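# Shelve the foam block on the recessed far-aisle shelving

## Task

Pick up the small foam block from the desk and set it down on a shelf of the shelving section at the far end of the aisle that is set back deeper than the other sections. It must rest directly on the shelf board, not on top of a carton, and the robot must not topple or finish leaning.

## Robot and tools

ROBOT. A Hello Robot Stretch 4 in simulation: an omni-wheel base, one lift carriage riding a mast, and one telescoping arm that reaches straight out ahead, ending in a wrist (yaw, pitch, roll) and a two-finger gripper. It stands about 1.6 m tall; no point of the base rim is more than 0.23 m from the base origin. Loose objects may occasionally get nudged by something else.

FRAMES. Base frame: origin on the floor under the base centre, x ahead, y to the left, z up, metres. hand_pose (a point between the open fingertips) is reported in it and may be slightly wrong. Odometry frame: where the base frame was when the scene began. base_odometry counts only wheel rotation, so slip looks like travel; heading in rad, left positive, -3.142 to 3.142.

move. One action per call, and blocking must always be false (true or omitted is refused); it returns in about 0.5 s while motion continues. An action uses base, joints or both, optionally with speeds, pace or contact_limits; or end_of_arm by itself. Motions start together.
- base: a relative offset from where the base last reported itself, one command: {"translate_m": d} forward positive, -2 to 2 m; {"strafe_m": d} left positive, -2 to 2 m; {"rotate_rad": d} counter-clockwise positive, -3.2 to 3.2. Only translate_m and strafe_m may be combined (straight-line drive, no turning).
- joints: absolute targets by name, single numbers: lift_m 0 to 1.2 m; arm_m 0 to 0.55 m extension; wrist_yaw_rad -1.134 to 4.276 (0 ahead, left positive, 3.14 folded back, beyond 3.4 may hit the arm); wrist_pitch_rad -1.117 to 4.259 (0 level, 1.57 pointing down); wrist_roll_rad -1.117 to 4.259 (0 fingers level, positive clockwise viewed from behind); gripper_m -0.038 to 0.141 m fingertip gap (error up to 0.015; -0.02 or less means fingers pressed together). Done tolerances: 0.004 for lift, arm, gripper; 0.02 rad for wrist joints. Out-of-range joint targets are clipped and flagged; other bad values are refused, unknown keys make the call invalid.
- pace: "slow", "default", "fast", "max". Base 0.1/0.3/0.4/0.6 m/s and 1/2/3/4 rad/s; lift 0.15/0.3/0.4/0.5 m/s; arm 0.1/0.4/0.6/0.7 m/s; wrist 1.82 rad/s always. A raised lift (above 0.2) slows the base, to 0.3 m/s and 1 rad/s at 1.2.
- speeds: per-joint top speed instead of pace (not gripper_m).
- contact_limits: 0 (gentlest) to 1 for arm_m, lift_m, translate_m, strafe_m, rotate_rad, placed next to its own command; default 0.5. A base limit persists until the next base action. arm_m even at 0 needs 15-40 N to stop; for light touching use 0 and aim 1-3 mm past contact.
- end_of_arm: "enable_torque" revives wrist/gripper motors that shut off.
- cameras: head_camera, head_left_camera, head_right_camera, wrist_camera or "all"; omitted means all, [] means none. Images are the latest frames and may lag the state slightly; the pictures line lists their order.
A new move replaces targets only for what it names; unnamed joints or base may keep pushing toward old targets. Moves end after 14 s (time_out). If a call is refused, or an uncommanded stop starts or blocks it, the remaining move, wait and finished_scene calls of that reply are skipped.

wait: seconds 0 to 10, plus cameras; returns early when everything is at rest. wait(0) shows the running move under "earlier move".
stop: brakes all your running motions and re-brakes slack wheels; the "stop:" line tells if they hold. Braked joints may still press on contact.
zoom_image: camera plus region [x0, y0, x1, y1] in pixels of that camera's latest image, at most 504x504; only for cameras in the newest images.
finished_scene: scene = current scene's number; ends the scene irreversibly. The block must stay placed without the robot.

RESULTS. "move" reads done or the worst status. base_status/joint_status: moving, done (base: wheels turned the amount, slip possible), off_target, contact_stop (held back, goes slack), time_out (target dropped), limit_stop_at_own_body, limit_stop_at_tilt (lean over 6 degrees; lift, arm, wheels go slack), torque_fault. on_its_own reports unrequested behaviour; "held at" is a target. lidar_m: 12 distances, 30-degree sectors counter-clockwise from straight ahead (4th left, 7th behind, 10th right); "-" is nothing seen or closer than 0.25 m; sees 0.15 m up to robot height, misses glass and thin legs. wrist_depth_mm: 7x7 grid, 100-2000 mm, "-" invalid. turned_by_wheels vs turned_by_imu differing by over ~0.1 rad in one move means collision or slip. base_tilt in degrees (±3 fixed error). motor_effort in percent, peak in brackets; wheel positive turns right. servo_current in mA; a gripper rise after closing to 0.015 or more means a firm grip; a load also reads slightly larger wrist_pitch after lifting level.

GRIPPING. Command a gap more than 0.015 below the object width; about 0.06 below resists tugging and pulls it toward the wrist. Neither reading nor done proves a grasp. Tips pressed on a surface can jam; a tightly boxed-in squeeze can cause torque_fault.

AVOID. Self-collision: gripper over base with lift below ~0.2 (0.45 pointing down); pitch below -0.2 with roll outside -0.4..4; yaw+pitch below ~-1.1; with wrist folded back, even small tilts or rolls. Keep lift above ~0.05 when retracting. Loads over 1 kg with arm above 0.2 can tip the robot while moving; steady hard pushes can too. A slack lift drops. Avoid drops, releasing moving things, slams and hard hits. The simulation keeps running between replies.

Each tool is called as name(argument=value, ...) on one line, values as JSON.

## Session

move(blocking=false)

Scene clock: 0.00 s.
base_odometry: x=+0.000 y=+0.000 heading=+0.000
turned_by_wheels: +0.000
turned_by_imu: +0.000
base_tilt: forward=+0.3 right=+1.3
lidar_m: 2.07 2.07 2.46 1.38 1.39 1.68 2.12 2.13 1.58 1.40 1.41 2.39
base_status: not commanded
joint_positions: lift_m=+0.246 arm_m=+0.002 wrist_yaw_rad=+3.068 wrist_pitch_rad=+0.002 wrist_roll_rad=+0.000 gripper_m=+0.056
joint_status: not commanded
measured_speeds: all 0
motor_effort: lift_m=+20 arm_m=-4 wheel_0=+0 wheel_1=-1 wheel_2=+0
servo_current: wrist_yaw_rad=39 wrist_pitch_rad=46 wrist_roll_rad=26 gripper_m=39
hand_pose: x=-0.1080 y=+0.1084 z=+0.4236 quat_wxyz=(+0.037, -0.001, +0.000, +0.999) (m; base frame)
wrist_depth_mm: 135 139 - - - - - / 114 139 - - - - - / 117 140 - - - - - / 136 178 - - - - - / 1983 - - - - - - / 1430 1464 197 1255 1397 1537 1397 / 1025 878 1078 152 1042 1025 1098
pictures: head_camera, head_left_camera, head_right_camera, wrist_camera
camera_calibration:
wrist_camera: T_world_to_cam=[[0.121229, 0.991669, 0.0435412, -0.135586], [0.027947, 0.0404375, -0.998791, 0.474708], [-0.992231, 0.122299, -0.022812, 0.118862], [0, 0, 0, 1]] pos_world=[0.121109, 0.100724, 0.482749]

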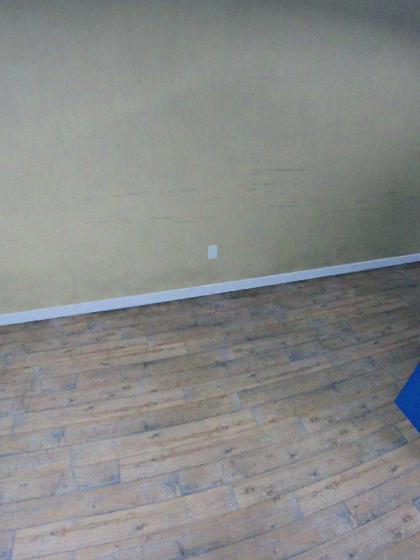

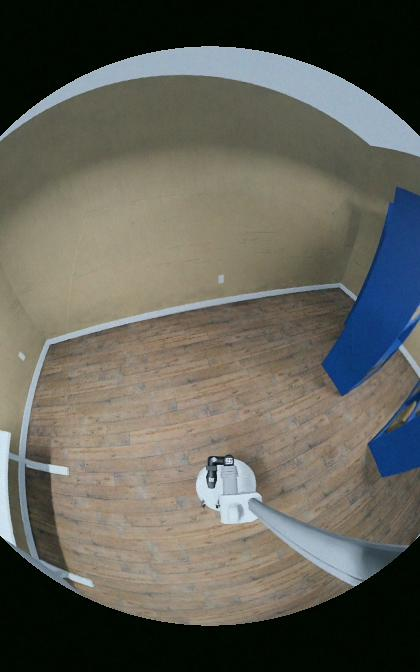

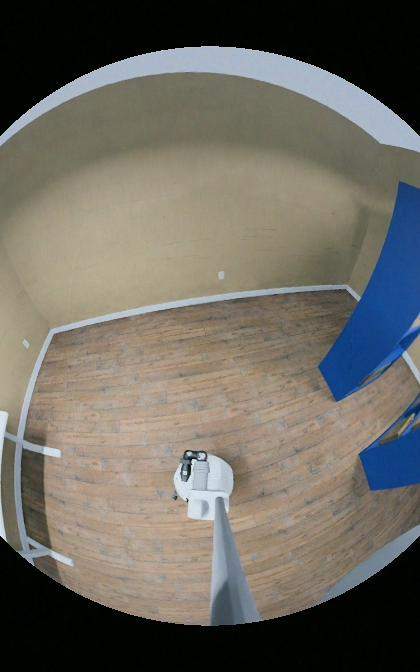

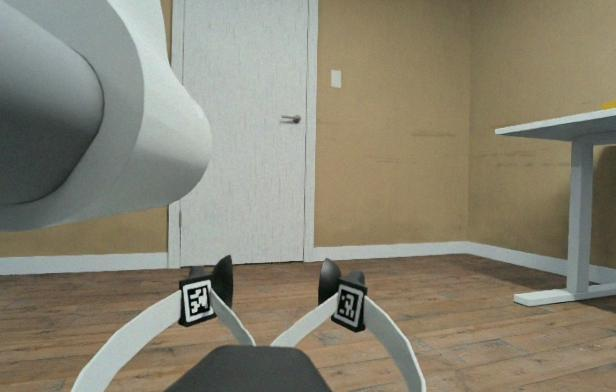

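move(base={"rotate_rad": 1.74}, joints={"lift_m": 0.8}, blocking=false, cameras=[])

wait(seconds=5, cameras=[])

move(joints={"lift_m": 1.0, "wrist_yaw_rad": 0, "wrist_pitch_rad": 0.6, "gripper_m": 0.13}, blocking=false, cameras=[])

wait(seconds=4)

Scene clock: 10.30 s.
move: moving
base_odometry: x=+0.000 y=+0.000 heading=+0.261
turned_by_wheels: +0.261
turned_by_imu: +0.256
base_tilt: forward=+0.4 right=+1.5
lidar_m: 2.07 2.15 1.51 1.37 1.48 2.23 2.12 2.25 1.43 1.40 1.43 2.16
base_status: rotate_rad moving
joint_positions: lift_m=+0.285 arm_m=+0.002 wrist_yaw_rad=+3.068 wrist_pitch_rad=+0.002 wrist_roll_rad=+0.000 gripper_m=+0.056
joint_status: lift_m moving
measured_speeds: translate_m=+0.000 strafe_m=+0.000 rotate_rad=+0.991 lift_m=+0.148 arm_m=+0.000 wrist_yaw_rad=+0.000 wrist_pitch_rad=+0.000 wrist_roll_rad=+0.000
motor_effort: lift_m=+26(27) arm_m=-4(4) wheel_0=-7(8) wheel_1=-5(7) wheel_2=-8(8)
servo_current: wrist_yaw_rad=26(39) wrist_pitch_rad=46(59) wrist_roll_rad=26(33) gripper_m=39(52)
hand_pose: x=-0.1080 y=+0.1084 z=+0.4625 quat_wxyz=(+0.037, -0.001, +0.000, +0.999) (m; base frame)
wrist_depth_mm: 135 139 - - - - - / 116 139 - - - - - / 118 140 - - - - - / 137 181 - - - - - / - - - - - - - / 1499 1576 196 1366 190 1661 1661 / 1098 931 1138 152 1078 1098 1160
pictures: none
No camera images: "cameras" was empty.

Scene clock: 12.93 s.
earlier move: done
base_odometry: x=+0.000 y=+0.000 heading=+1.740
turned_by_wheels: +1.479
turned_by_imu: +1.460
base_tilt: forward=+0.4 right=+1.3
lidar_m: 1.35 1.41 2.22 2.12 2.18 1.49 1.42 1.43 2.22 2.08 2.10 2.36
base_status: done
joint_positions: lift_m=+0.800 arm_m=+0.002 wrist_yaw_rad=+3.068 wrist_pitch_rad=+0.002 wrist_roll_rad=+0.000 gripper_m=+0.056
joint_status: all done
measured_speeds: all 0
motor_effort: lift_m=+24(27) arm_m=-4(4) wheel_0=-1(9) wheel_1=-2(8) wheel_2=+0(9)
servo_current: wrist_yaw_rad=26(46) wrist_pitch_rad=46(59) wrist_roll_rad=26(33) gripper_m=52(52)
hand_pose: x=-0.1080 y=+0.1084 z=+0.9773 quat_wxyz=(+0.037, -0.001, +0.000, +0.999) (m; base frame)
wrist_depth_mm: 135 138 - - - - - / 114 139 - - - - - / 118 140 - - - - - / 136 175 - - - - - / - - - - - - - / - 162 197 214 190 - - / - 130 - - - - -
wait: 2.63 of 5 s (the move ended)
pictures: none
No camera images: "cameras" was empty.

Scene clock: 13.43 s.
move: moving
base_odometry: x=+0.000 y=+0.000 heading=+1.740
turned_by_wheels: +0.000
turned_by_imu: +0.000
base_tilt: forward=+0.4 right=+1.4
lidar_m: 1.37 1.43 2.24 2.11 2.18 1.50 1.44 1.40 2.19 2.05 2.11 2.37
base_status: not commanded
joint_positions: lift_m=+0.839 arm_m=+0.002 wrist_yaw_rad=+2.465 wrist_pitch_rad=+0.545 wrist_roll_rad=+0.000 gripper_m=+0.076
joint_status: lift_m moving; wrist_yaw_rad moving; wrist_pitch_rad moving; gripper_m moving
measured_speeds: translate_m=+0.000 strafe_m=+0.000 rotate_rad=+0.000 lift_m=+0.149 arm_m=+0.000 wrist_yaw_rad=-1.806 wrist_pitch_rad=+0.958 wrist_roll_rad=+0.000
motor_effort: lift_m=+26(26) arm_m=-4(4) wheel_0=-1(1) wheel_1=-2(2) wheel_2=-1(1)
servo_current: wrist_yaw_rad=91(124) wrist_pitch_rad=59(72) wrist_roll_rad=26(33) gripper_m=111(111)
hand_pose: x=+0.0357 y=+0.2225 z=+0.8674 quat_wxyz=(+0.320, -0.254, +0.089, +0.908) (m; base frame)
wrist_depth_mm: 1618 - - - - - - / 1921 - - - - - - / - - - - - - - / 1921 - - 1983 - - 1921 / 1576 1537 1618 1618 1661 1708 1708 / 1281 1308 200 1336 196 1366 1366 / 1160 1060 1182 149 1182 1182 1205
pictures: none
No camera images: "cameras" was empty.

Scene clock: 15.27 s.
earlier move: done
base_odometry: x=+0.000 y=+0.000 heading=+1.740
turned_by_wheels: +0.000
turned_by_imu: +0.000
base_tilt: forward=+0.4 right=+1.4
lidar_m: 1.35 1.42 2.23 2.10 2.15 1.48 1.45 1.41 2.24 2.08 2.12 2.32
base_status: not commanded
joint_positions: lift_m=+1.000 arm_m=+0.002 wrist_yaw_rad=+0.004 wrist_pitch_rad=+0.600 wrist_roll_rad=+0.000 gripper_m=+0.130
joint_status: all done
measured_speeds: all 0
motor_effort: lift_m=+24(28) arm_m=-4(4) wheel_0=-1(1) wheel_1=-2(2) wheel_2=+0(1)
servo_current: wrist_yaw_rad=33(124) wrist_pitch_rad=33(72) wrist_roll_rad=26(39) gripper_m=39(124)
hand_pose: x=+0.4116 y=-0.0866 z=+1.0151 quat_wxyz=(+0.955, -0.001, +0.295, +0.002) (m; base frame)
wrist_depth_mm: - - - - - - - / - - - - - - - / - - - - - - - / 1921 - - - - - - / 1661 1708 1708 1708 1756 1708 1756 / 1430 205 1366 1499 203 1499 1499 / 1255 1205 1255 - 1308 1281 1308
wait: 1.83 of 4 s (the move ended)
pictures: head_camera, head_left_camera, head_right_camera, wrist_camera
camera_calibration:
wrist_camera: T_world_to_cam=[[-0.011633, -0.997947, 0.0629719, -0.168289], [-0.582488, -0.0444246, -0.811624, 1.11278], [0.812756, -0.046122, -0.580776, 0.480739], [0, 0, 0, 1]] pos_world=[0.255498, -0.0963362, 1.19295]

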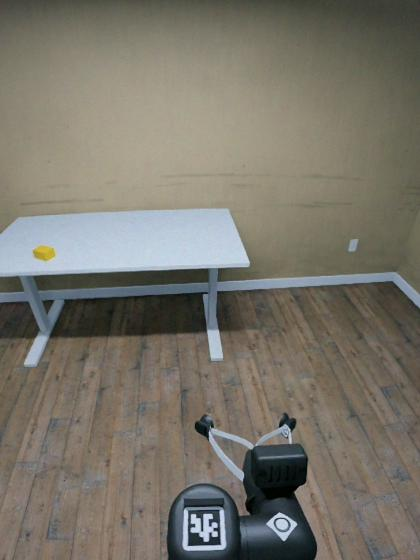

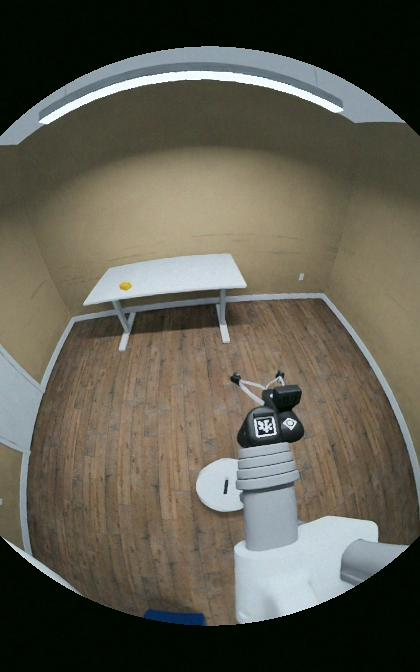

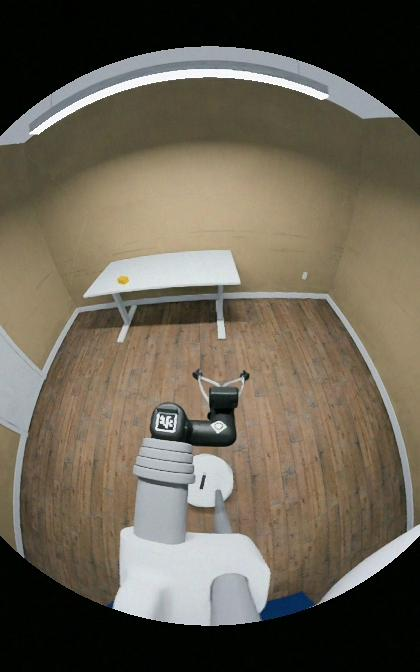

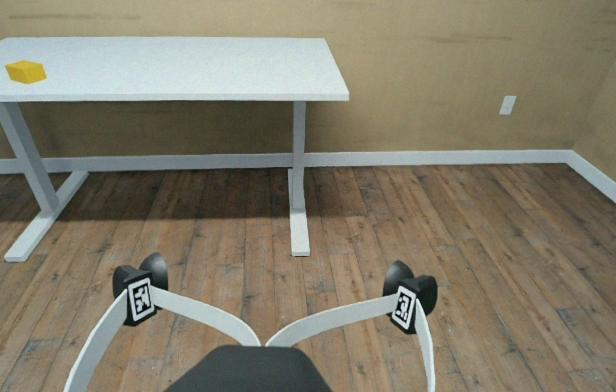

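zoom_image(camera="head_camera", region=[0, 220, 90, 290])

move(base={"translate_m": 0.5, "strafe_m": 0.88}, blocking=false, cameras=[])

wait(seconds=6, cameras=["head_camera", "wrist_camera"])

Scaled by 5.600 from the camera's 420x560 image, which has a finer 1200x1600 frame.

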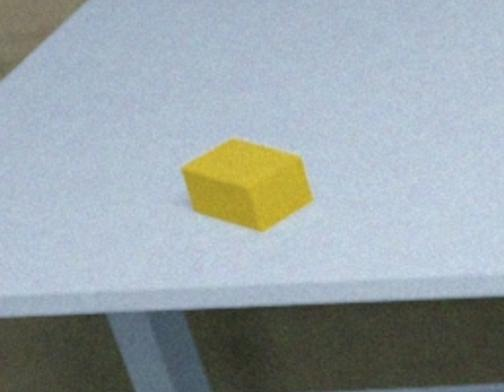

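Scene clock: 27.63 s.
move: moving
base_odometry: x=-0.030 y=+0.011 heading=+1.739
turned_by_wheels: +0.000
turned_by_imu: -0.001
base_tilt: forward=+0.2 right=+1.4
lidar_m: 1.36 1.43 2.22 2.09 2.16 1.52 1.44 1.44 2.25 2.09 2.16 2.32
base_status: translate_m moving; strafe_m moving
joint_positions: lift_m=+1.000 arm_m=+0.002 wrist_yaw_rad=+0.003 wrist_pitch_rad=+0.600 wrist_roll_rad=+0.000 gripper_m=+0.130
joint_status: not commanded
measured_speeds: translate_m=+0.062 strafe_m=+0.107 rotate_rad=-0.001 lift_m=+0.000 arm_m=+0.000 wrist_yaw_rad=+0.000 wrist_pitch_rad=+0.000 wrist_roll_rad=+0.000
motor_effort: lift_m=+24(24) arm_m=-4(4) wheel_0=-7(7) wheel_1=+8(9) wheel_2=-6(7)
servo_current: wrist_yaw_rad=39(39) wrist_pitch_rad=46(52) wrist_roll_rad=26(33) gripper_m=59(59)
hand_pose: x=+0.4115 y=-0.0866 z=+1.0151 quat_wxyz=(+0.955, +0.000, +0.295, +0.002) (m; base frame)
wrist_depth_mm: - - - - - - - / - - - - - - - / - - - - - - - / - - - - - - - / 1661 1661 1661 1708 1756 1756 1756 / 1430 204 1397 1499 203 1464 1464 / 1229 1229 1281 - 1308 1281 1308
pictures: none
No camera images: "cameras" was empty.

Scene clock: 32.00 s.
earlier move: done
base_odometry: x=-0.951 y=+0.345 heading=+1.740
turned_by_wheels: +0.000
turned_by_imu: +0.003
base_tilt: forward=+0.4 right=+1.5
lidar_m: 0.80 0.86 1.40 1.23 1.30 1.74 1.94 1.99 3.10 2.90 1.27 0.86
base_status: done
joint_positions: lift_m=+1.000 arm_m=+0.002 wrist_yaw_rad=+0.003 wrist_pitch_rad=+0.600 wrist_roll_rad=+0.000 gripper_m=+0.130
joint_status: not commanded
measured_speeds: all 0
motor_effort: lift_m=+23(24) arm_m=-4(4) wheel_0=-2(8) wheel_1=+1(10) wheel_2=+0(7)
servo_current: wrist_yaw_rad=46(46) wrist_pitch_rad=52(52) wrist_roll_rad=26(33) gripper_m=46(59)
hand_pose: x=+0.4115 y=-0.0866 z=+1.0151 quat_wxyz=(+0.955, +0.000, +0.295, +0.002) (m; base frame)
wrist_depth_mm: - - - - - - - / - - - - - - - / - - - - - - - / - - - - - - - / 1661 1661 1756 1756 1756 1808 1756 / 1430 205 1336 1499 202 1464 1499 / 1205 1229 - - 1308 1281 1281
wait: 4.37 of 6 s (the move ended)
pictures: head_camera, wrist_camera
camera_calibration:
wrist_camera: T_world_to_cam=[[-0.0117722, -0.997947, 0.0629483, -0.168225], [-0.582492, -0.0443243, -0.811627, 1.11279], [0.812751, -0.0462215, -0.580775, 0.480729], [0, 0, 0, 1]] pos_world=[0.255498, -0.096336, 1.19295]

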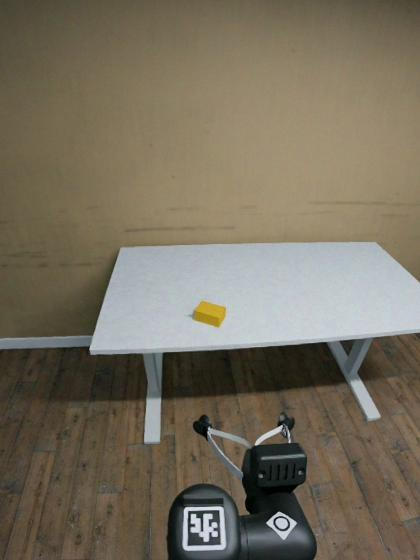

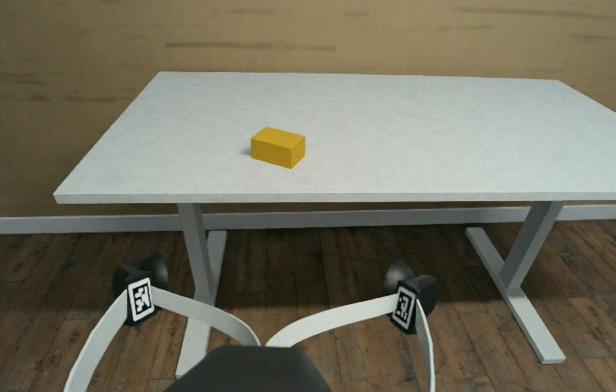

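move(base={"translate_m": 0.347, "strafe_m": -0.254}, joints={"wrist_yaw_rad": 1.19}, blocking=false, cameras=[])

wait(seconds=5, cameras=[])

move(joints={"arm_m": 0.3, "lift_m": 0.95}, blocking=false, cameras=[])

wait(seconds=4, cameras=["head_camera", "wrist_camera"])

Scene clock: 55.00 s.
move: moving
base_odometry: x=-0.936 y=+0.377 heading=+1.739
turned_by_wheels: +0.000
turned_by_imu: -0.001
base_tilt: forward=+0.4 right=+1.4
lidar_m: 0.77 0.83 1.42 1.30 1.32 1.78 1.98 2.02 3.09 2.86 1.27 0.87
base_status: translate_m moving; strafe_m moving
joint_positions: lift_m=+1.000 arm_m=+0.002 wrist_yaw_rad=+0.603 wrist_pitch_rad=+0.600 wrist_roll_rad=+0.000 gripper_m=+0.130
joint_status: wrist_yaw_rad moving
measured_speeds: translate_m=+0.111 strafe_m=-0.080 rotate_rad=+0.008 lift_m=+0.000 arm_m=+0.000 wrist_yaw_rad=+1.806 wrist_pitch_rad=+0.000 wrist_roll_rad=+0.000
motor_effort: lift_m=+23(23) arm_m=-4(4) wheel_0=+9(10) wheel_1=-5(5) wheel_2=-9(9)
servo_current: wrist_yaw_rad=72(104) wrist_pitch_rad=39(59) wrist_roll_rad=26(33) gripper_m=46(46)
hand_pose: x=+0.4188 y=+0.0630 z=+1.0151 quat_wxyz=(+0.912, -0.088, +0.282, +0.284) (m; base frame)
wrist_depth_mm: - 1708 - - - - - / - - - - - - - / - - - - - - - / - 1863 1983 1921 - - - / 1576 1618 1708 1756 1618 - - / 1430 204 1336 1464 203 1464 1430 / 1229 1229 1281 - 1308 1281 1308
pictures: none
No camera images: "cameras" was empty.

Scene clock: 57.30 s.
earlier move: done
base_odometry: x=-0.759 y=+0.730 heading=+1.739
turned_by_wheels: +0.000
turned_by_imu: -0.001
base_tilt: forward=+0.4 right=+1.4
lidar_m: 0.50 0.51 0.69 1.55 1.58 2.12 2.26 2.41 2.82 2.60 0.76 0.52
base_status: done
joint_positions: lift_m=+1.000 arm_m=+0.002 wrist_yaw_rad=+1.187 wrist_pitch_rad=+0.600 wrist_roll_rad=+0.000 gripper_m=+0.130
joint_status: all done
measured_speeds: all 0
motor_effort: lift_m=+23(23) arm_m=-4(4) wheel_0=+1(11) wheel_1=-1(5) wheel_2=-1(9)
servo_current: wrist_yaw_rad=46(104) wrist_pitch_rad=39(59) wrist_roll_rad=26(33) gripper_m=46(52)
hand_pose: x=+0.3435 y=+0.1879 z=+1.0151 quat_wxyz=(+0.792, -0.165, +0.245, +0.534) (m; base frame)
wrist_depth_mm: - - - 1708 - - - / - - - 1921 - - - / - - - - - - - / - - 1921 - - - - / 1618 1708 1708 1708 - - - / 1397 205 1366 1499 195 473 - / 1229 1229 1308 - - - -
wait: 2.30 of 5 s (the move ended)
pictures: none
No camera images: "cameras" was empty.

Scene clock: 57.80 s.
move: moving
base_odometry: x=-0.759 y=+0.730 heading=+1.739
turned_by_wheels: +0.000
turned_by_imu: +0.000
base_tilt: forward=+0.4 right=+1.4
lidar_m: 0.50 0.52 0.69 1.56 1.59 2.11 2.26 2.43 2.81 2.62 0.77 0.53
base_status: not commanded
joint_positions: lift_m=+0.964 arm_m=+0.054 wrist_yaw_rad=+1.187 wrist_pitch_rad=+0.600 wrist_roll_rad=+0.000 gripper_m=+0.130
joint_status: lift_m moving; arm_m moving
measured_speeds: translate_m=+0.000 strafe_m=+0.000 rotate_rad=+0.000 lift_m=-0.096 arm_m=+0.198 wrist_yaw_rad=+0.000 wrist_pitch_rad=+0.000 wrist_roll_rad=+0.000
motor_effort: lift_m=+13(21) arm_m=+5(10) wheel_0=+0(1) wheel_1=-1(2) wheel_2=-1(1)
servo_current: wrist_yaw_rad=33(46) wrist_pitch_rad=39(52) wrist_roll_rad=33(33) gripper_m=39(52)
hand_pose: x=+0.3956 y=+0.1879 z=+0.9798 quat_wxyz=(+0.792, -0.165, +0.245, +0.534) (m; base frame)
wrist_depth_mm: - - - 1756 - - - / - - - 1863 - - - / - - - - - - - / - - 1921 - - - - / 1576 1661 1661 1708 - - - / 1366 205 1308 1397 196 421 - / 1205 1205 1255 - - 399 -
pictures: none
No camera images: "cameras" was empty.

Scene clock: 59.30 s.
earlier move: done
base_odometry: x=-0.759 y=+0.730 heading=+1.739
turned_by_wheels: +0.000
turned_by_imu: +0.000
base_tilt: forward=+0.4 right=+1.4
lidar_m: 0.49 0.53 0.69 1.54 1.60 2.06 2.24 2.44 2.83 2.62 0.80 0.51
base_status: not commanded
joint_positions: lift_m=+0.950 arm_m=+0.300 wrist_yaw_rad=+1.187 wrist_pitch_rad=+0.600 wrist_roll_rad=+0.000 gripper_m=+0.130
joint_status: all done
measured_speeds: all 0
motor_effort: lift_m=+14(21) arm_m=+6(10) wheel_0=+0(1) wheel_1=-1(2) wheel_2=-1(1)
servo_current: wrist_yaw_rad=33(46) wrist_pitch_rad=39(52) wrist_roll_rad=39(39) gripper_m=46(52)
hand_pose: x=+0.6410 y=+0.1879 z=+0.9659 quat_wxyz=(+0.792, -0.165, +0.245, +0.534) (m; base frame)
wrist_depth_mm: - - - - - - - / - - - - - - - / - - - - - - - / - - - - - - - / 1618 1576 - - - - - / 1366 195 171 - 195 - - / 1182 1160 - - - - -
wait: 1.50 of 4 s (the move ended)
pictures: head_camera, wrist_camera
camera_calibration:
wrist_camera: T_world_to_cam=[[0.919451, -0.388134, 0.0629426, -0.599943], [-0.179162, -0.556036, -0.811618, 1.05622], [0.350015, 0.734967, -0.580787, 0.428121], [0, 0, 0, 1]] pos_world=[0.591004, 0.0397825, 1.14365]

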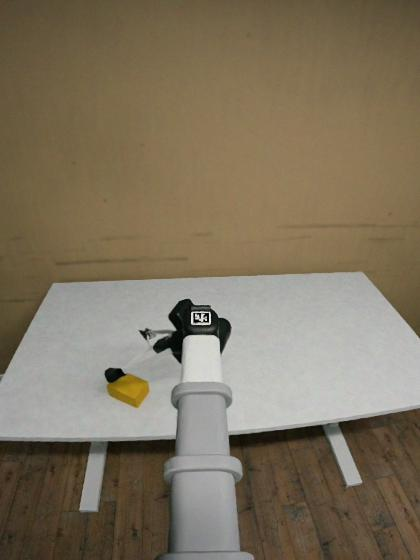

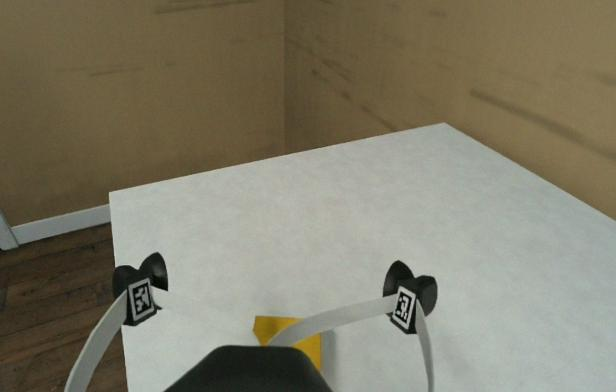

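move(joints={"arm_m": 0.318, "lift_m": 0.86}, base={"strafe_m": 0.015}, blocking=false, cameras=[])

wait(seconds=4, cameras=["head_left_camera", "wrist_camera"])

zoom_image(camera="head_left_camera", region=[130, 250, 300, 450])

Scene clock: 71.30 s.
move: moving
base_odometry: x=-0.774 y=+0.727 heading=+1.739
turned_by_wheels: +0.000
turned_by_imu: -0.001
base_tilt: forward=+0.5 right=+1.4
lidar_m: 0.51 0.53 0.69 1.53 1.58 2.09 2.27 2.42 2.80 2.61 0.77 0.53
base_status: strafe_m moving
joint_positions: lift_m=+0.911 arm_m=+0.318 wrist_yaw_rad=+1.187 wrist_pitch_rad=+0.600 wrist_roll_rad=+0.000 gripper_m=+0.130
joint_status: lift_m moving; arm_m moving
measured_speeds: translate_m=+0.000 strafe_m=+0.000 rotate_rad=+0.000 lift_m=-0.149 arm_m=+0.000 wrist_yaw_rad=+0.000 wrist_pitch_rad=+0.000 wrist_roll_rad=+0.000
motor_effort: lift_m=+11(15) arm_m=+6(9) wheel_0=-2(9) wheel_1=+2(8) wheel_2=+0(2)
servo_current: wrist_yaw_rad=33(46) wrist_pitch_rad=33(46) wrist_roll_rad=33(33) gripper_m=46(52)
hand_pose: x=+0.6589 y=+0.1879 z=+0.9266 quat_wxyz=(+0.792, -0.165, +0.245, +0.534) (m; base frame)
wrist_depth_mm: - - - 1618 - - - / - - - 1756 - - - / - - - - - - - / - - - - - - - / 1537 1430 - - - - - / 1308 193 171 - 195 - - / 1138 - - - - - -
pictures: none
No camera images: "cameras" was empty.

Scene clock: 72.17 s.
earlier move: done
base_odometry: x=-0.774 y=+0.727 heading=+1.739
turned_by_wheels: +0.000
turned_by_imu: +0.000
base_tilt: forward=+0.5 right=+1.3
lidar_m: 0.48 0.51 0.67 1.48 1.59 2.10 2.26 2.42 2.81 2.63 0.78 0.54
base_status: done
joint_positions: lift_m=+0.860 arm_m=+0.318 wrist_yaw_rad=+1.187 wrist_pitch_rad=+0.600 wrist_roll_rad=+0.000 gripper_m=+0.130
joint_status: all done
measured_speeds: all 0
motor_effort: lift_m=+14(16) arm_m=+7(9) wheel_0=-2(9) wheel_1=+0(8) wheel_2=+0(2)
servo_current: wrist_yaw_rad=33(46) wrist_pitch_rad=46(52) wrist_roll_rad=33(33) gripper_m=39(52)
hand_pose: x=+0.6589 y=+0.1879 z=+0.8758 quat_wxyz=(+0.792, -0.165, +0.245, +0.534) (m; base frame)
wrist_depth_mm: - - - 1618 - - - / - - - 1756 - - - / - - - - - - - / - - - - - - - / 1464 - - - - - - / 1255 189 182 279 195 - - / 1078 - - - - - -
wait: 0.87 of 4 s (the move ended)
pictures: head_left_camera, wrist_camera
camera_calibration:
wrist_camera: T_world_to_cam=[[0.919513, -0.387987, 0.0629423, -0.610872], [-0.179064, -0.556044, -0.811635, 0.986354], [0.349903, 0.735039, -0.580764, 0.369591], [0, 0, 0, 1]] pos_world=[0.609004, 0.0397823, 1.05365]

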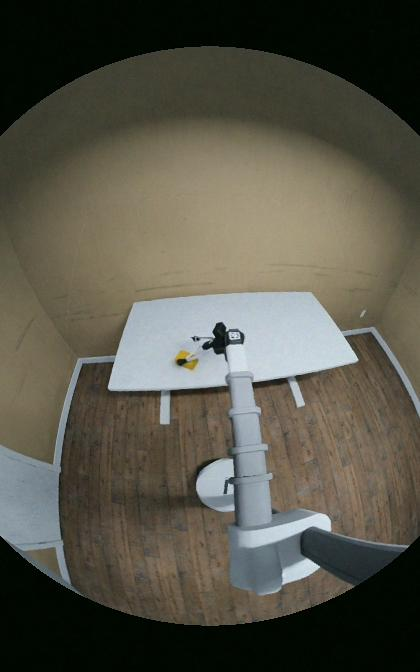

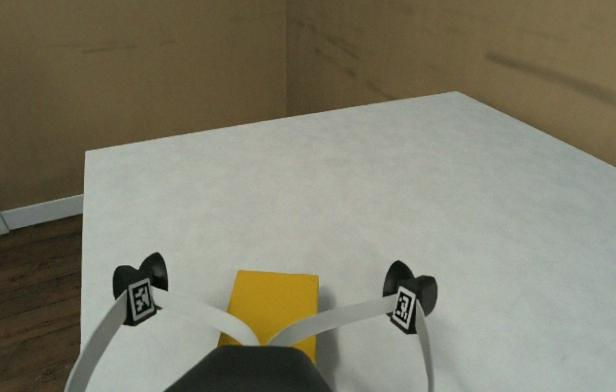

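Scaled by 2.520 from the camera's 420x672 image, which has a finer 600x960 frame.

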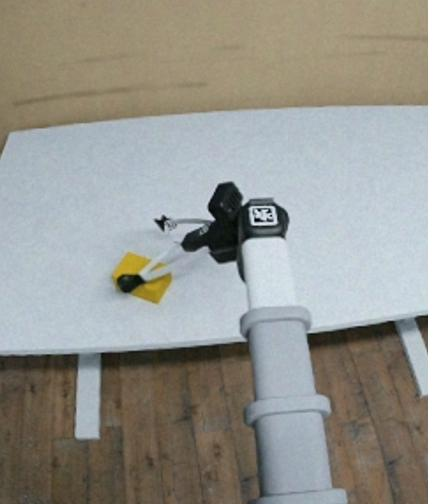

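move(joints={"lift_m": 0.798}, contact_limits={"lift_m": 0.2}, pace="slow", blocking=false, cameras=[])

wait(seconds=3, cameras=["wrist_camera"])

Scene clock: 78.57 s.
move: moving
base_odometry: x=-0.774 y=+0.727 heading=+1.739
turned_by_wheels: +0.000
turned_by_imu: -0.001
base_tilt: forward=+0.3 right=+1.4
lidar_m: 0.51 0.53 0.71 1.53 1.58 2.11 2.26 2.44 2.83 2.61 0.77 0.53
base_status: not commanded
joint_positions: lift_m=+0.834 arm_m=+0.318 wrist_yaw_rad=+1.187 wrist_pitch_rad=+0.600 wrist_roll_rad=+0.000 gripper_m=+0.130
joint_status: lift_m moving
measured_speeds: translate_m=+0.000 strafe_m=+0.000 rotate_rad=+0.000 lift_m=-0.099 arm_m=+0.000 wrist_yaw_rad=+0.000 wrist_pitch_rad=+0.000 wrist_roll_rad=+0.000
motor_effort: lift_m=+14(15) arm_m=+7(7) wheel_0=-2(2) wheel_1=+0(0) wheel_2=+0(0)
servo_current: wrist_yaw_rad=33(46) wrist_pitch_rad=46(52) wrist_roll_rad=33(33) gripper_m=46(52)
contact_limits: lift_m 0.2
hand_pose: x=+0.6589 y=+0.1879 z=+0.8497 quat_wxyz=(+0.792, -0.165, +0.245, +0.534) (m; base frame)
wrist_depth_mm: - - - 1661 - - - / - - - - - - - / - - - - - - - / - - - - - - - / 1430 - - - - - - / 1205 188 236 251 195 - - / 1060 - - - - - -
pictures: none
No camera images: "cameras" was empty.

Scene clock: 79.47 s.
earlier move: done
base_odometry: x=-0.774 y=+0.727 heading=+1.739
turned_by_wheels: +0.000
turned_by_imu: +0.000
base_tilt: forward=+0.5 right=+1.5
lidar_m: 0.51 0.51 0.68 1.48 1.57 2.08 2.28 2.43 2.83 2.64 0.77 0.54
base_status: not commanded
joint_positions: lift_m=+0.798 arm_m=+0.318 wrist_yaw_rad=+1.187 wrist_pitch_rad=+0.600 wrist_roll_rad=+0.000 gripper_m=+0.130
joint_status: all done
measured_speeds: all 0
motor_effort: lift_m=+14(15) arm_m=+7(7) wheel_0=-2(2) wheel_1=+0(0) wheel_2=+0(0)
servo_current: wrist_yaw_rad=39(46) wrist_pitch_rad=39(52) wrist_roll_rad=26(33) gripper_m=33(52)
contact_limits: lift_m 0.2
hand_pose: x=+0.6589 y=+0.1879 z=+0.8139 quat_wxyz=(+0.792, -0.165, +0.245, +0.534) (m; base frame)
wrist_depth_mm: - - - 1618 - - - / - - - - - - - / - - - - - - - / - - - - - - - / 1366 - 238 241 - - - / 1160 188 198 204 196 - - / 1025 - 195 - - - -
wait: 0.90 of 3 s (the move ended)
pictures: wrist_camera
camera_calibration:
wrist_camera: T_world_to_cam=[[0.919513, -0.387987, 0.0629423, -0.606976], [-0.179064, -0.556044, -0.811635, 0.936114], [0.349903, 0.735039, -0.580764, 0.333641], [0, 0, 0, 1]] pos_world=[0.609004, 0.0397823, 0.991754]

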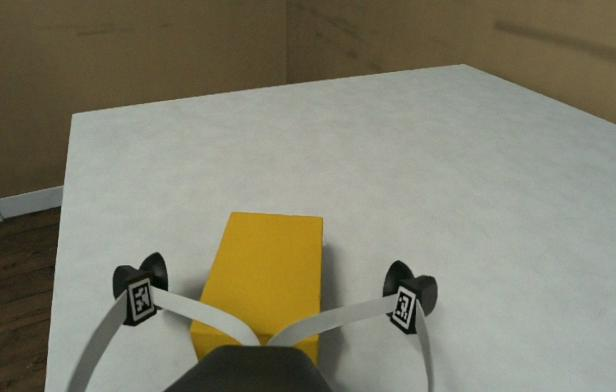

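move(joints={"gripper_m": 0.025}, blocking=false, cameras=[])

wait(seconds=4, cameras=["wrist_camera"])

Scene clock: 86.37 s.
move: moving
base_odometry: x=-0.774 y=+0.727 heading=+1.739
turned_by_wheels: +0.000
turned_by_imu: -0.001
base_tilt: forward=+0.5 right=+1.5
lidar_m: 0.51 0.52 0.67 1.54 1.59 2.10 2.26 2.42 2.82 2.62 0.76 0.54
base_status: not commanded
joint_positions: lift_m=+0.798 arm_m=+0.318 wrist_yaw_rad=+1.187 wrist_pitch_rad=+0.600 wrist_roll_rad=+0.000 gripper_m=+0.116
joint_status: gripper_m moving
measured_speeds: all 0
motor_effort: lift_m=+14(14) arm_m=+7(7) wheel_0=-2(2) wheel_1=+0(0) wheel_2=+0(0)
servo_current: wrist_yaw_rad=39(46) wrist_pitch_rad=39(52) wrist_roll_rad=26(33) gripper_m=91(117)
contact_limits: lift_m 0.2
hand_pose: x=+0.6589 y=+0.1879 z=+0.8139 quat_wxyz=(+0.792, -0.165, +0.245, +0.534) (m; base frame)
wrist_depth_mm: - - - 1661 - - - / - - - - - - - / - - - - - - - / - - - - - - - / 1366 - 239 241 - - - / 1160 185 198 205 193 - - / 1025 - - - - - -
pictures: none
No camera images: "cameras" was empty.

Scene clock: 87.80 s.
earlier move: done
base_odometry: x=-0.774 y=+0.727 heading=+1.739
turned_by_wheels: +0.000
turned_by_imu: +0.000
base_tilt: forward=+0.3 right=+1.4
lidar_m: 0.49 0.52 0.69 1.52 1.58 2.09 2.26 2.41 2.85 2.64 0.77 0.54
base_status: not commanded
joint_positions: lift_m=+0.798 arm_m=+0.318 wrist_yaw_rad=+1.187 wrist_pitch_rad=+0.600 wrist_roll_rad=+0.000 gripper_m=+0.026
joint_status: all done
measured_speeds: all 0
motor_effort: lift_m=+14(14) arm_m=+7(7) wheel_0=-2(2) wheel_1=+0(0) wheel_2=+0(0)
servo_current: wrist_yaw_rad=33(46) wrist_pitch_rad=33(52) wrist_roll_rad=33(33) gripper_m=104(202)
contact_limits: lift_m 0.2
hand_pose: x=+0.6589 y=+0.1880 z=+0.8139 quat_wxyz=(+0.792, -0.165, +0.245, +0.534) (m; base frame)
wrist_depth_mm: - - - 1661 - - - / - - - - - - - / - - - - - - - / - - - - - - - / 1366 - 228 223 - - - / 1182 174 194 196 183 - - / 1008 - - 141 - - -
wait: 1.43 of 4 s (the move ended)
pictures: wrist_camera
camera_calibration:
wrist_camera: T_world_to_cam=[[0.919513, -0.387987, 0.0629423, -0.606976], [-0.179064, -0.556044, -0.811635, 0.936114], [0.349903, 0.735039, -0.580764, 0.333641], [0, 0, 0, 1]] pos_world=[0.609004, 0.0397823, 0.991754]

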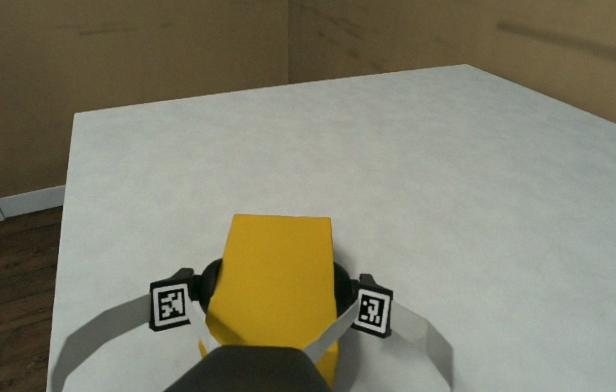

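move(joints={"lift_m": 0.95}, blocking=false, cameras=[])

wait(seconds=2, cameras=[])

move(base={"translate_m": -0.6}, joints={"arm_m": 0.0, "wrist_yaw_rad": 0.0, "wrist_pitch_rad": 0.2}, blocking=false, cameras=[])

wait(seconds=5, cameras=[])

move(base={"rotate_rad": -3.14}, blocking=false, cameras=[])

wait(seconds=6)

Scene clock: 99.47 s.
move: moving
base_odometry: x=-0.774 y=+0.727 heading=+1.739
turned_by_wheels: +0.000
turned_by_imu: -0.001
base_tilt: forward=+0.4 right=+1.6
lidar_m: 0.49 0.52 0.70 1.52 1.56 2.09 2.22 2.42 2.80 2.64 0.79 0.53
base_status: not commanded
joint_positions: lift_m=+0.837 arm_m=+0.318 wrist_yaw_rad=+1.187 wrist_pitch_rad=+0.600 wrist_roll_rad=+0.000 gripper_m=+0.026
joint_status: lift_m moving
measured_speeds: translate_m=+0.000 strafe_m=+0.000 rotate_rad=+0.000 lift_m=+0.149 arm_m=+0.000 wrist_yaw_rad=+0.000 wrist_pitch_rad=+0.000 wrist_roll_rad=+0.000
motor_effort: lift_m=+26(26) arm_m=+7(7) wheel_0=-2(2) wheel_1=+0(0) wheel_2=+0(0)
servo_current: wrist_yaw_rad=33(52) wrist_pitch_rad=46(52) wrist_roll_rad=33(33) gripper_m=98(111)
hand_pose: x=+0.6589 y=+0.1879 z=+0.8523 quat_wxyz=(+0.792, -0.165, +0.245, +0.534) (m; base frame)
wrist_depth_mm: - - - 1618 - - - / - - - - - - - / - - - - - - - / - - - - - - - / 1430 - 228 230 - - - / 1182 174 195 196 183 - - / 1042 - - 141 - - -
pictures: none
No camera images: "cameras" was empty.

Scene clock: 100.67 s.
earlier move: done
base_odometry: x=-0.774 y=+0.727 heading=+1.739
turned_by_wheels: +0.000
turned_by_imu: +0.000
base_tilt: forward=+0.3 right=+1.3
lidar_m: 0.48 0.52 0.65 1.52 1.59 2.10 2.26 2.44 2.83 2.62 0.78 0.53
base_status: not commanded
joint_positions: lift_m=+0.950 arm_m=+0.318 wrist_yaw_rad=+1.187 wrist_pitch_rad=+0.600 wrist_roll_rad=+0.000 gripper_m=+0.026
joint_status: all done
measured_speeds: all 0
motor_effort: lift_m=+24(27) arm_m=+7(7) wheel_0=-2(2) wheel_1=+0(0) wheel_2=+0(0)
servo_current: wrist_yaw_rad=46(52) wrist_pitch_rad=33(52) wrist_roll_rad=26(33) gripper_m=111(111)
hand_pose: x=+0.6589 y=+0.1879 z=+0.9650 quat_wxyz=(+0.792, -0.165, +0.245, +0.534) (m; base frame)
wrist_depth_mm: - - - 1618 - - - / - - - 1756 - - - / - - - - - - - / - - - - - - - / 1576 - 228 223 - - - / 1336 179 194 196 183 - - / 1160 1138 - 141 - - -
wait: 1.20 of 2 s (the move ended)
pictures: none
No camera images: "cameras" was empty.

Scene clock: 101.17 s.
move: moving
base_odometry: x=-0.769 y=+0.695 heading=+1.739
turned_by_wheels: +0.000
turned_by_imu: +0.000
base_tilt: forward=+0.4 right=+1.4
lidar_m: 0.53 0.55 0.74 1.53 1.57 2.07 2.22 2.40 2.84 2.63 0.85 0.57
base_status: translate_m moving
joint_positions: lift_m=+0.950 arm_m=+0.266 wrist_yaw_rad=+0.588 wrist_pitch_rad=+0.209 wrist_roll_rad=+0.000 gripper_m=+0.026
joint_status: arm_m moving; wrist_yaw_rad moving; wrist_pitch_rad moving
joint sent to its limit — arm_m, lower limit.
measured_speeds: translate_m=-0.123 strafe_m=-0.002 rotate_rad=+0.001 lift_m=+0.000 arm_m=-0.198 wrist_yaw_rad=-1.801 wrist_pitch_rad=-0.193 wrist_roll_rad=+0.000
motor_effort: lift_m=+24(24) arm_m=-5(8) wheel_0=-7(7) wheel_1=-6(7) wheel_2=+9(10)
servo_current: wrist_yaw_rad=91(130) wrist_pitch_rad=52(124) wrist_roll_rad=26(33) gripper_m=98(111)
hand_pose: x=+0.7199 y=+0.0838 z=+1.0679 quat_wxyz=(+0.952, -0.030, +0.100, +0.288) (m; base frame)
wrist_depth_mm: - - - - - - - / 1499 - - - - - - / 1576 - - - - - - / - - - - - - - / - - 228 229 - - - / - 179 194 196 183 - - / - - - 141 - - -
pictures: none
No camera images: "cameras" was empty.

Scene clock: 104.13 s.
earlier move: done
base_odometry: x=-0.674 y=+0.136 heading=+1.739
turned_by_wheels: +0.000
turned_by_imu: -0.001
base_tilt: forward=+0.3 right=+1.5
lidar_m: 1.09 1.12 1.59 1.50 1.52 2.02 1.66 1.91 2.89 2.67 2.74 1.16
base_status: done
joint_positions: lift_m=+0.950 arm_m=+0.002 wrist_yaw_rad=+0.003 wrist_pitch_rad=+0.206 wrist_roll_rad=+0.000 gripper_m=+0.026
joint_status: all done
joint sent to its limit — arm_m, lower limit.
measured_speeds: all 0
motor_effort: lift_m=+24(24) arm_m=-6(10) wheel_0=-1(7) wheel_1=-1(7) wheel_2=-2(10)
servo_current: wrist_yaw_rad=33(130) wrist_pitch_rad=52(124) wrist_roll_rad=26(39) gripper_m=98(111)
hand_pose: x=+0.4559 y=-0.0865 z=+1.0688 quat_wxyz=(+0.995, +0.000, +0.103, +0.002) (m; base frame)
wrist_depth_mm: - - - - - - - / - - - - - - - / - - - - - - - / - - - - - - - / - - 228 223 - - - / - 174 195 196 183 - - / 1618 1537 178 141 1863 1708 1921
wait: 2.97 of 5 s (the move ended)
pictures: none
No camera images: "cameras" was empty.

Scene clock: 104.63 s.
move: moving
base_odometry: x=-0.674 y=+0.136 heading=+1.511
turned_by_wheels: -0.228
turned_by_imu: -0.225
base_tilt: forward=+0.5 right=+1.3
lidar_m: 1.10 1.10 1.82 1.48 1.48 1.74 1.68 1.66 1.90 2.69 2.69 1.31
base_status: rotate_rad moving
joint_positions: lift_m=+0.950 arm_m=+0.002 wrist_yaw_rad=+0.003 wrist_pitch_rad=+0.206 wrist_roll_rad=+0.000 gripper_m=+0.026
joint_status: not commanded
measured_speeds: translate_m=-0.001 strafe_m=+0.000 rotate_rad=-0.868 lift_m=+0.000 arm_m=+0.000 wrist_yaw_rad=+0.000 wrist_pitch_rad=+0.000 wrist_roll_rad=+0.000
motor_effort: lift_m=+24(24) arm_m=-6(6) wheel_0=+6(7) wheel_1=+7(7) wheel_2=+7(7)
servo_current: wrist_yaw_rad=46(46) wrist_pitch_rad=46(59) wrist_roll_rad=26(33) gripper_m=98(111)
hand_pose: x=+0.4559 y=-0.0865 z=+1.0688 quat_wxyz=(+0.995, +0.000, +0.103, +0.002) (m; base frame)
wrist_depth_mm: - - - - - - - / - - - - - - - / - - - - - - - / - - - - - - - / - - 228 223 - - - / - 174 194 196 185 - - / - 1618 179 141 1808 1708 1863
pictures: none
No camera images: "cameras" was empty.

Scene clock: 107.20 s.
earlier move: done
base_odometry: x=-0.674 y=+0.136 heading=-1.401
turned_by_wheels: -2.911
turned_by_imu: -2.875
base_tilt: forward=+0.4 right=+1.4
lidar_m: 1.67 1.89 2.87 2.69 2.78 1.19 1.09 1.13 1.59 1.48 1.55 2.07
base_status: done
joint_positions: lift_m=+0.950 arm_m=+0.002 wrist_yaw_rad=+0.003 wrist_pitch_rad=+0.206 wrist_roll_rad=+0.000 gripper_m=+0.026
joint_status: not commanded
measured_speeds: all 0
motor_effort: lift_m=+23(24) arm_m=-6(7) wheel_0=+2(8) wheel_1=+2(8) wheel_2=+2(9)
servo_current: wrist_yaw_rad=33(46) wrist_pitch_rad=39(65) wrist_roll_rad=26(33) gripper_m=98(117)
hand_pose: x=+0.4559 y=-0.0865 z=+1.0688 quat_wxyz=(+0.995, +0.000, +0.103, +0.002) (m; base frame)
wrist_depth_mm: - - - - - - - / - - - - - - - / - - - - - - - / - - - - - - - / - - 228 223 - - - / 1983 183 194 196 185 - - / 132 1708 178 141 1808 1756 1756
wait: 2.57 of 6 s (the move ended)
pictures: head_camera, head_left_camera, head_right_camera, wrist_camera
camera_calibration:
wrist_camera: T_world_to_cam=[[-0.0348752, -0.998018, 0.0523749, -0.149197], [-0.226927, -0.0431299, -0.972956, 1.19267], [0.973287, -0.0458174, -0.224973, 0.0223909], [0, 0, 0, 1]] pos_world=[0.243653, -0.0964352, 1.17327]

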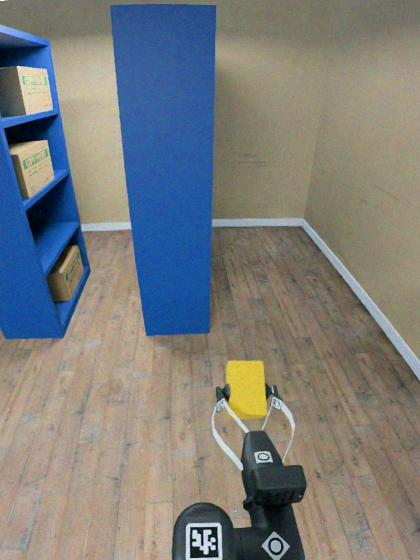

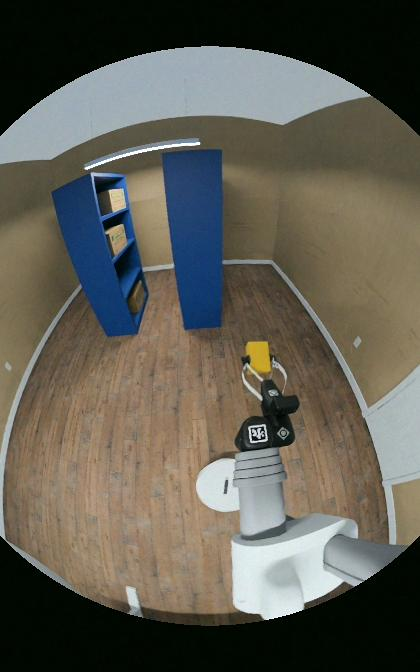

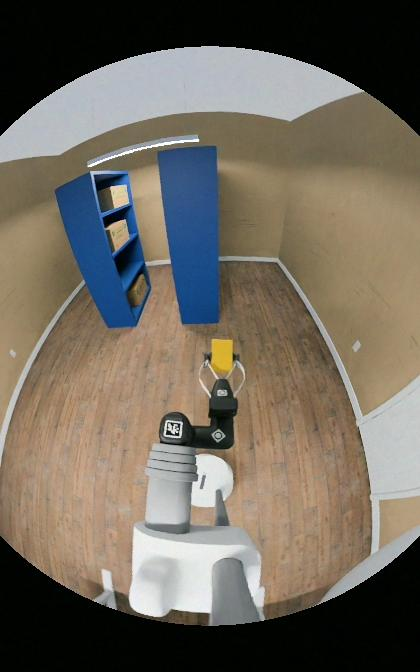

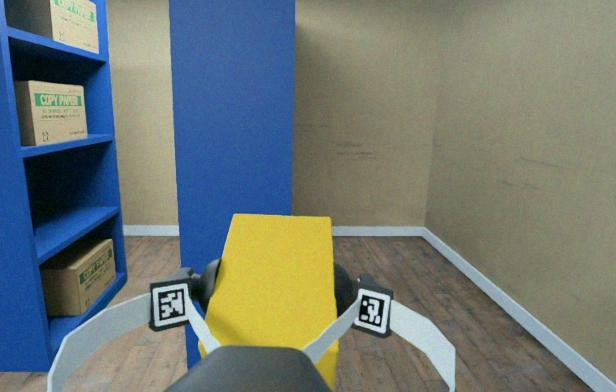

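move(base={"rotate_rad": 0.08}, blocking=false, cameras=[])

wait(seconds=2, cameras=[])

move(base={"translate_m": 0.95, "strafe_m": 0.56}, blocking=false, cameras=[])

wait(seconds=6, cameras=["head_camera", "wrist_camera", "head_left_camera"])

Scene clock: 120.13 s.
move: moving
base_odometry: x=-0.674 y=+0.136 heading=-1.321
turned_by_wheels: +0.080
turned_by_imu: +0.078
base_tilt: forward=+0.3 right=+1.4
lidar_m: 1.66 1.88 2.80 2.71 2.64 1.16 1.09 1.15 1.51 1.49 1.58 2.21
base_status: rotate_rad moving
joint_positions: lift_m=+0.950 arm_m=+0.002 wrist_yaw_rad=+0.003 wrist_pitch_rad=+0.206 wrist_roll_rad=+0.000 gripper_m=+0.026
joint_status: not commanded
measured_speeds: all 0
motor_effort: lift_m=+23(24) arm_m=-6(7) wheel_0=-3(5) wheel_1=-1(5) wheel_2=+0(5)
servo_current: wrist_yaw_rad=39(46) wrist_pitch_rad=46(59) wrist_roll_rad=26(33) gripper_m=104(111)
hand_pose: x=+0.4559 y=-0.0865 z=+1.0688 quat_wxyz=(+0.995, +0.000, +0.103, +0.002) (m; base frame)
wrist_depth_mm: - - - - - - - / - - - - - - - / - - - - - - - / - - - - - - - / - - 245 223 - - - / - 183 194 196 185 - - / 1618 1661 1661 141 1808 1708 1808
pictures: none
No camera images: "cameras" was empty.

Scene clock: 120.33 s.
earlier move: done
base_odometry: x=-0.674 y=+0.136 heading=-1.321
turned_by_wheels: +0.000
turned_by_imu: +0.000
base_tilt: forward=+0.4 right=+1.5
lidar_m: 1.66 1.89 2.81 2.70 2.67 1.16 1.09 1.17 1.50 1.47 1.58 2.22
base_status: done
joint_positions: lift_m=+0.950 arm_m=+0.002 wrist_yaw_rad=+0.003 wrist_pitch_rad=+0.206 wrist_roll_rad=+0.000 gripper_m=+0.026
joint_status: not commanded
measured_speeds: all 0
motor_effort: lift_m=+23(24) arm_m=-6(7) wheel_0=-3(5) wheel_1=-1(5) wheel_2=+0(5)
servo_current: wrist_yaw_rad=33(46) wrist_pitch_rad=52(59) wrist_roll_rad=26(33) gripper_m=111(111)
hand_pose: x=+0.4559 y=-0.0865 z=+1.0688 quat_wxyz=(+0.995, +0.000, +0.103, +0.002) (m; base frame)
wrist_depth_mm: - - - - - - - / - - - - - - - / - - - - - - - / - - - - - - - / - - 245 223 - - - / - 182 194 196 185 - - / 1618 1661 1661 141 1756 1708 1808
wait: 0.20 of 2 s (the move ended)
pictures: none
No camera images: "cameras" was empty.

Scene clock: 120.83 s.
move: moving
base_odometry: x=-0.647 y=+0.109 heading=-1.321
turned_by_wheels: +0.000
turned_by_imu: +0.000
base_tilt: forward=+0.3 right=+1.3
lidar_m: 1.64 1.86 2.79 2.68 2.73 1.19 1.12 1.20 1.53 1.48 1.60 2.25
base_status: translate_m moving; strafe_m moving
joint_positions: lift_m=+0.950 arm_m=+0.002 wrist_yaw_rad=+0.003 wrist_pitch_rad=+0.206 wrist_roll_rad=+0.000 gripper_m=+0.026
joint_status: not commanded
measured_speeds: translate_m=+0.123 strafe_m=+0.071 rotate_rad=+0.000 lift_m=+0.000 arm_m=+0.000 wrist_yaw_rad=+0.000 wrist_pitch_rad=+0.000 wrist_roll_rad=+0.000
motor_effort: lift_m=+23(23) arm_m=-6(6) wheel_0=-4(6) wheel_1=+9(9) wheel_2=-8(9)
servo_current: wrist_yaw_rad=52(52) wrist_pitch_rad=33(59) wrist_roll_rad=20(33) gripper_m=104(111)
hand_pose: x=+0.4559 y=-0.0865 z=+1.0688 quat_wxyz=(+0.995, +0.000, +0.103, +0.002) (m; base frame)
wrist_depth_mm: - - - - - - - / - - - - - - - / - - - - - - - / - - - - - - - / - - 245 229 - - - / - 183 195 196 185 - - / 1576 1618 1661 141 1808 1708 1808
pictures: none
No camera images: "cameras" was empty.

Scene clock: 125.33 s.
earlier move: done
base_odometry: x=+0.104 y=-0.647 heading=-1.321
turned_by_wheels: +0.000
turned_by_imu: +0.001
base_tilt: forward=+0.4 right=+1.3
lidar_m: 1.17 0.80 2.17 2.11 2.23 2.96 2.83 2.13 2.16 2.06 1.05 0.82
base_status: done
joint_positions: lift_m=+0.950 arm_m=+0.002 wrist_yaw_rad=+0.003 wrist_pitch_rad=+0.206 wrist_roll_rad=+0.000 gripper_m=+0.026
joint_status: not commanded
measured_speeds: all 0
motor_effort: lift_m=+23(23) arm_m=-6(6) wheel_0=-3(6) wheel_1=+0(10) wheel_2=-1(10)
servo_current: wrist_yaw_rad=39(52) wrist_pitch_rad=52(59) wrist_roll_rad=33(33) gripper_m=104(117)
hand_pose: x=+0.4559 y=-0.0865 z=+1.0688 quat_wxyz=(+0.995, +0.000, +0.103, +0.002) (m; base frame)
wrist_depth_mm: - - - - 1366 - - / - - - - 1983 - - / - - - - - - - / 569 960 - - 1499 - - / - - 229 223 1008 - - / - 174 194 196 185 - - / - 1160 1308 141 854 - -
wait: 4.50 of 6 s (the move ended)
pictures: head_camera, head_left_camera, wrist_camera
camera_calibration:
wrist_camera: T_world_to_cam=[[-0.0349725, -0.998014, 0.052397, -0.149198], [-0.226931, -0.0431293, -0.972955, 1.19267], [0.973283, -0.0459172, -0.224972, 0.0223811], [0, 0, 0, 1]] pos_world=[0.243653, -0.0964351, 1.17327]

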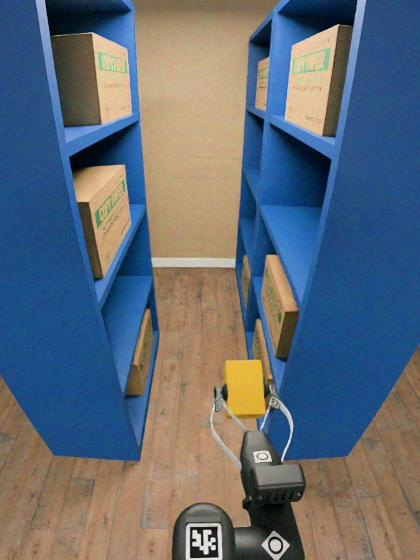

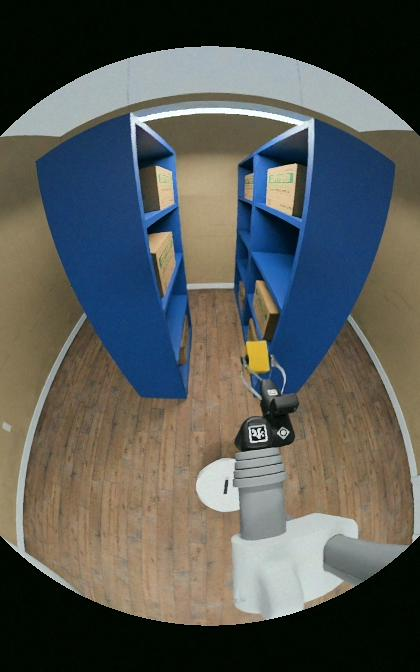

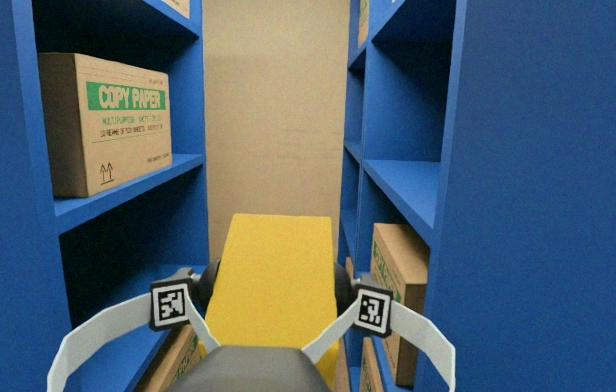

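zoom_image(camera="wrist_camera", region=[0, 0, 500, 392])

Scaled by 1.008.

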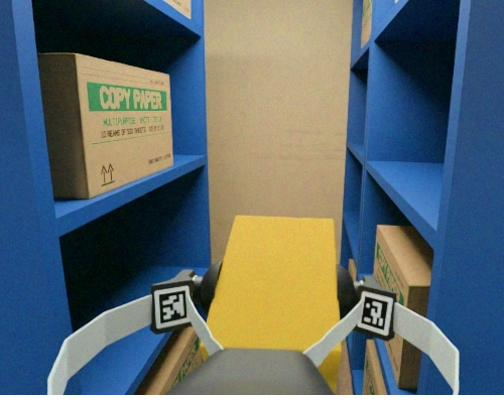

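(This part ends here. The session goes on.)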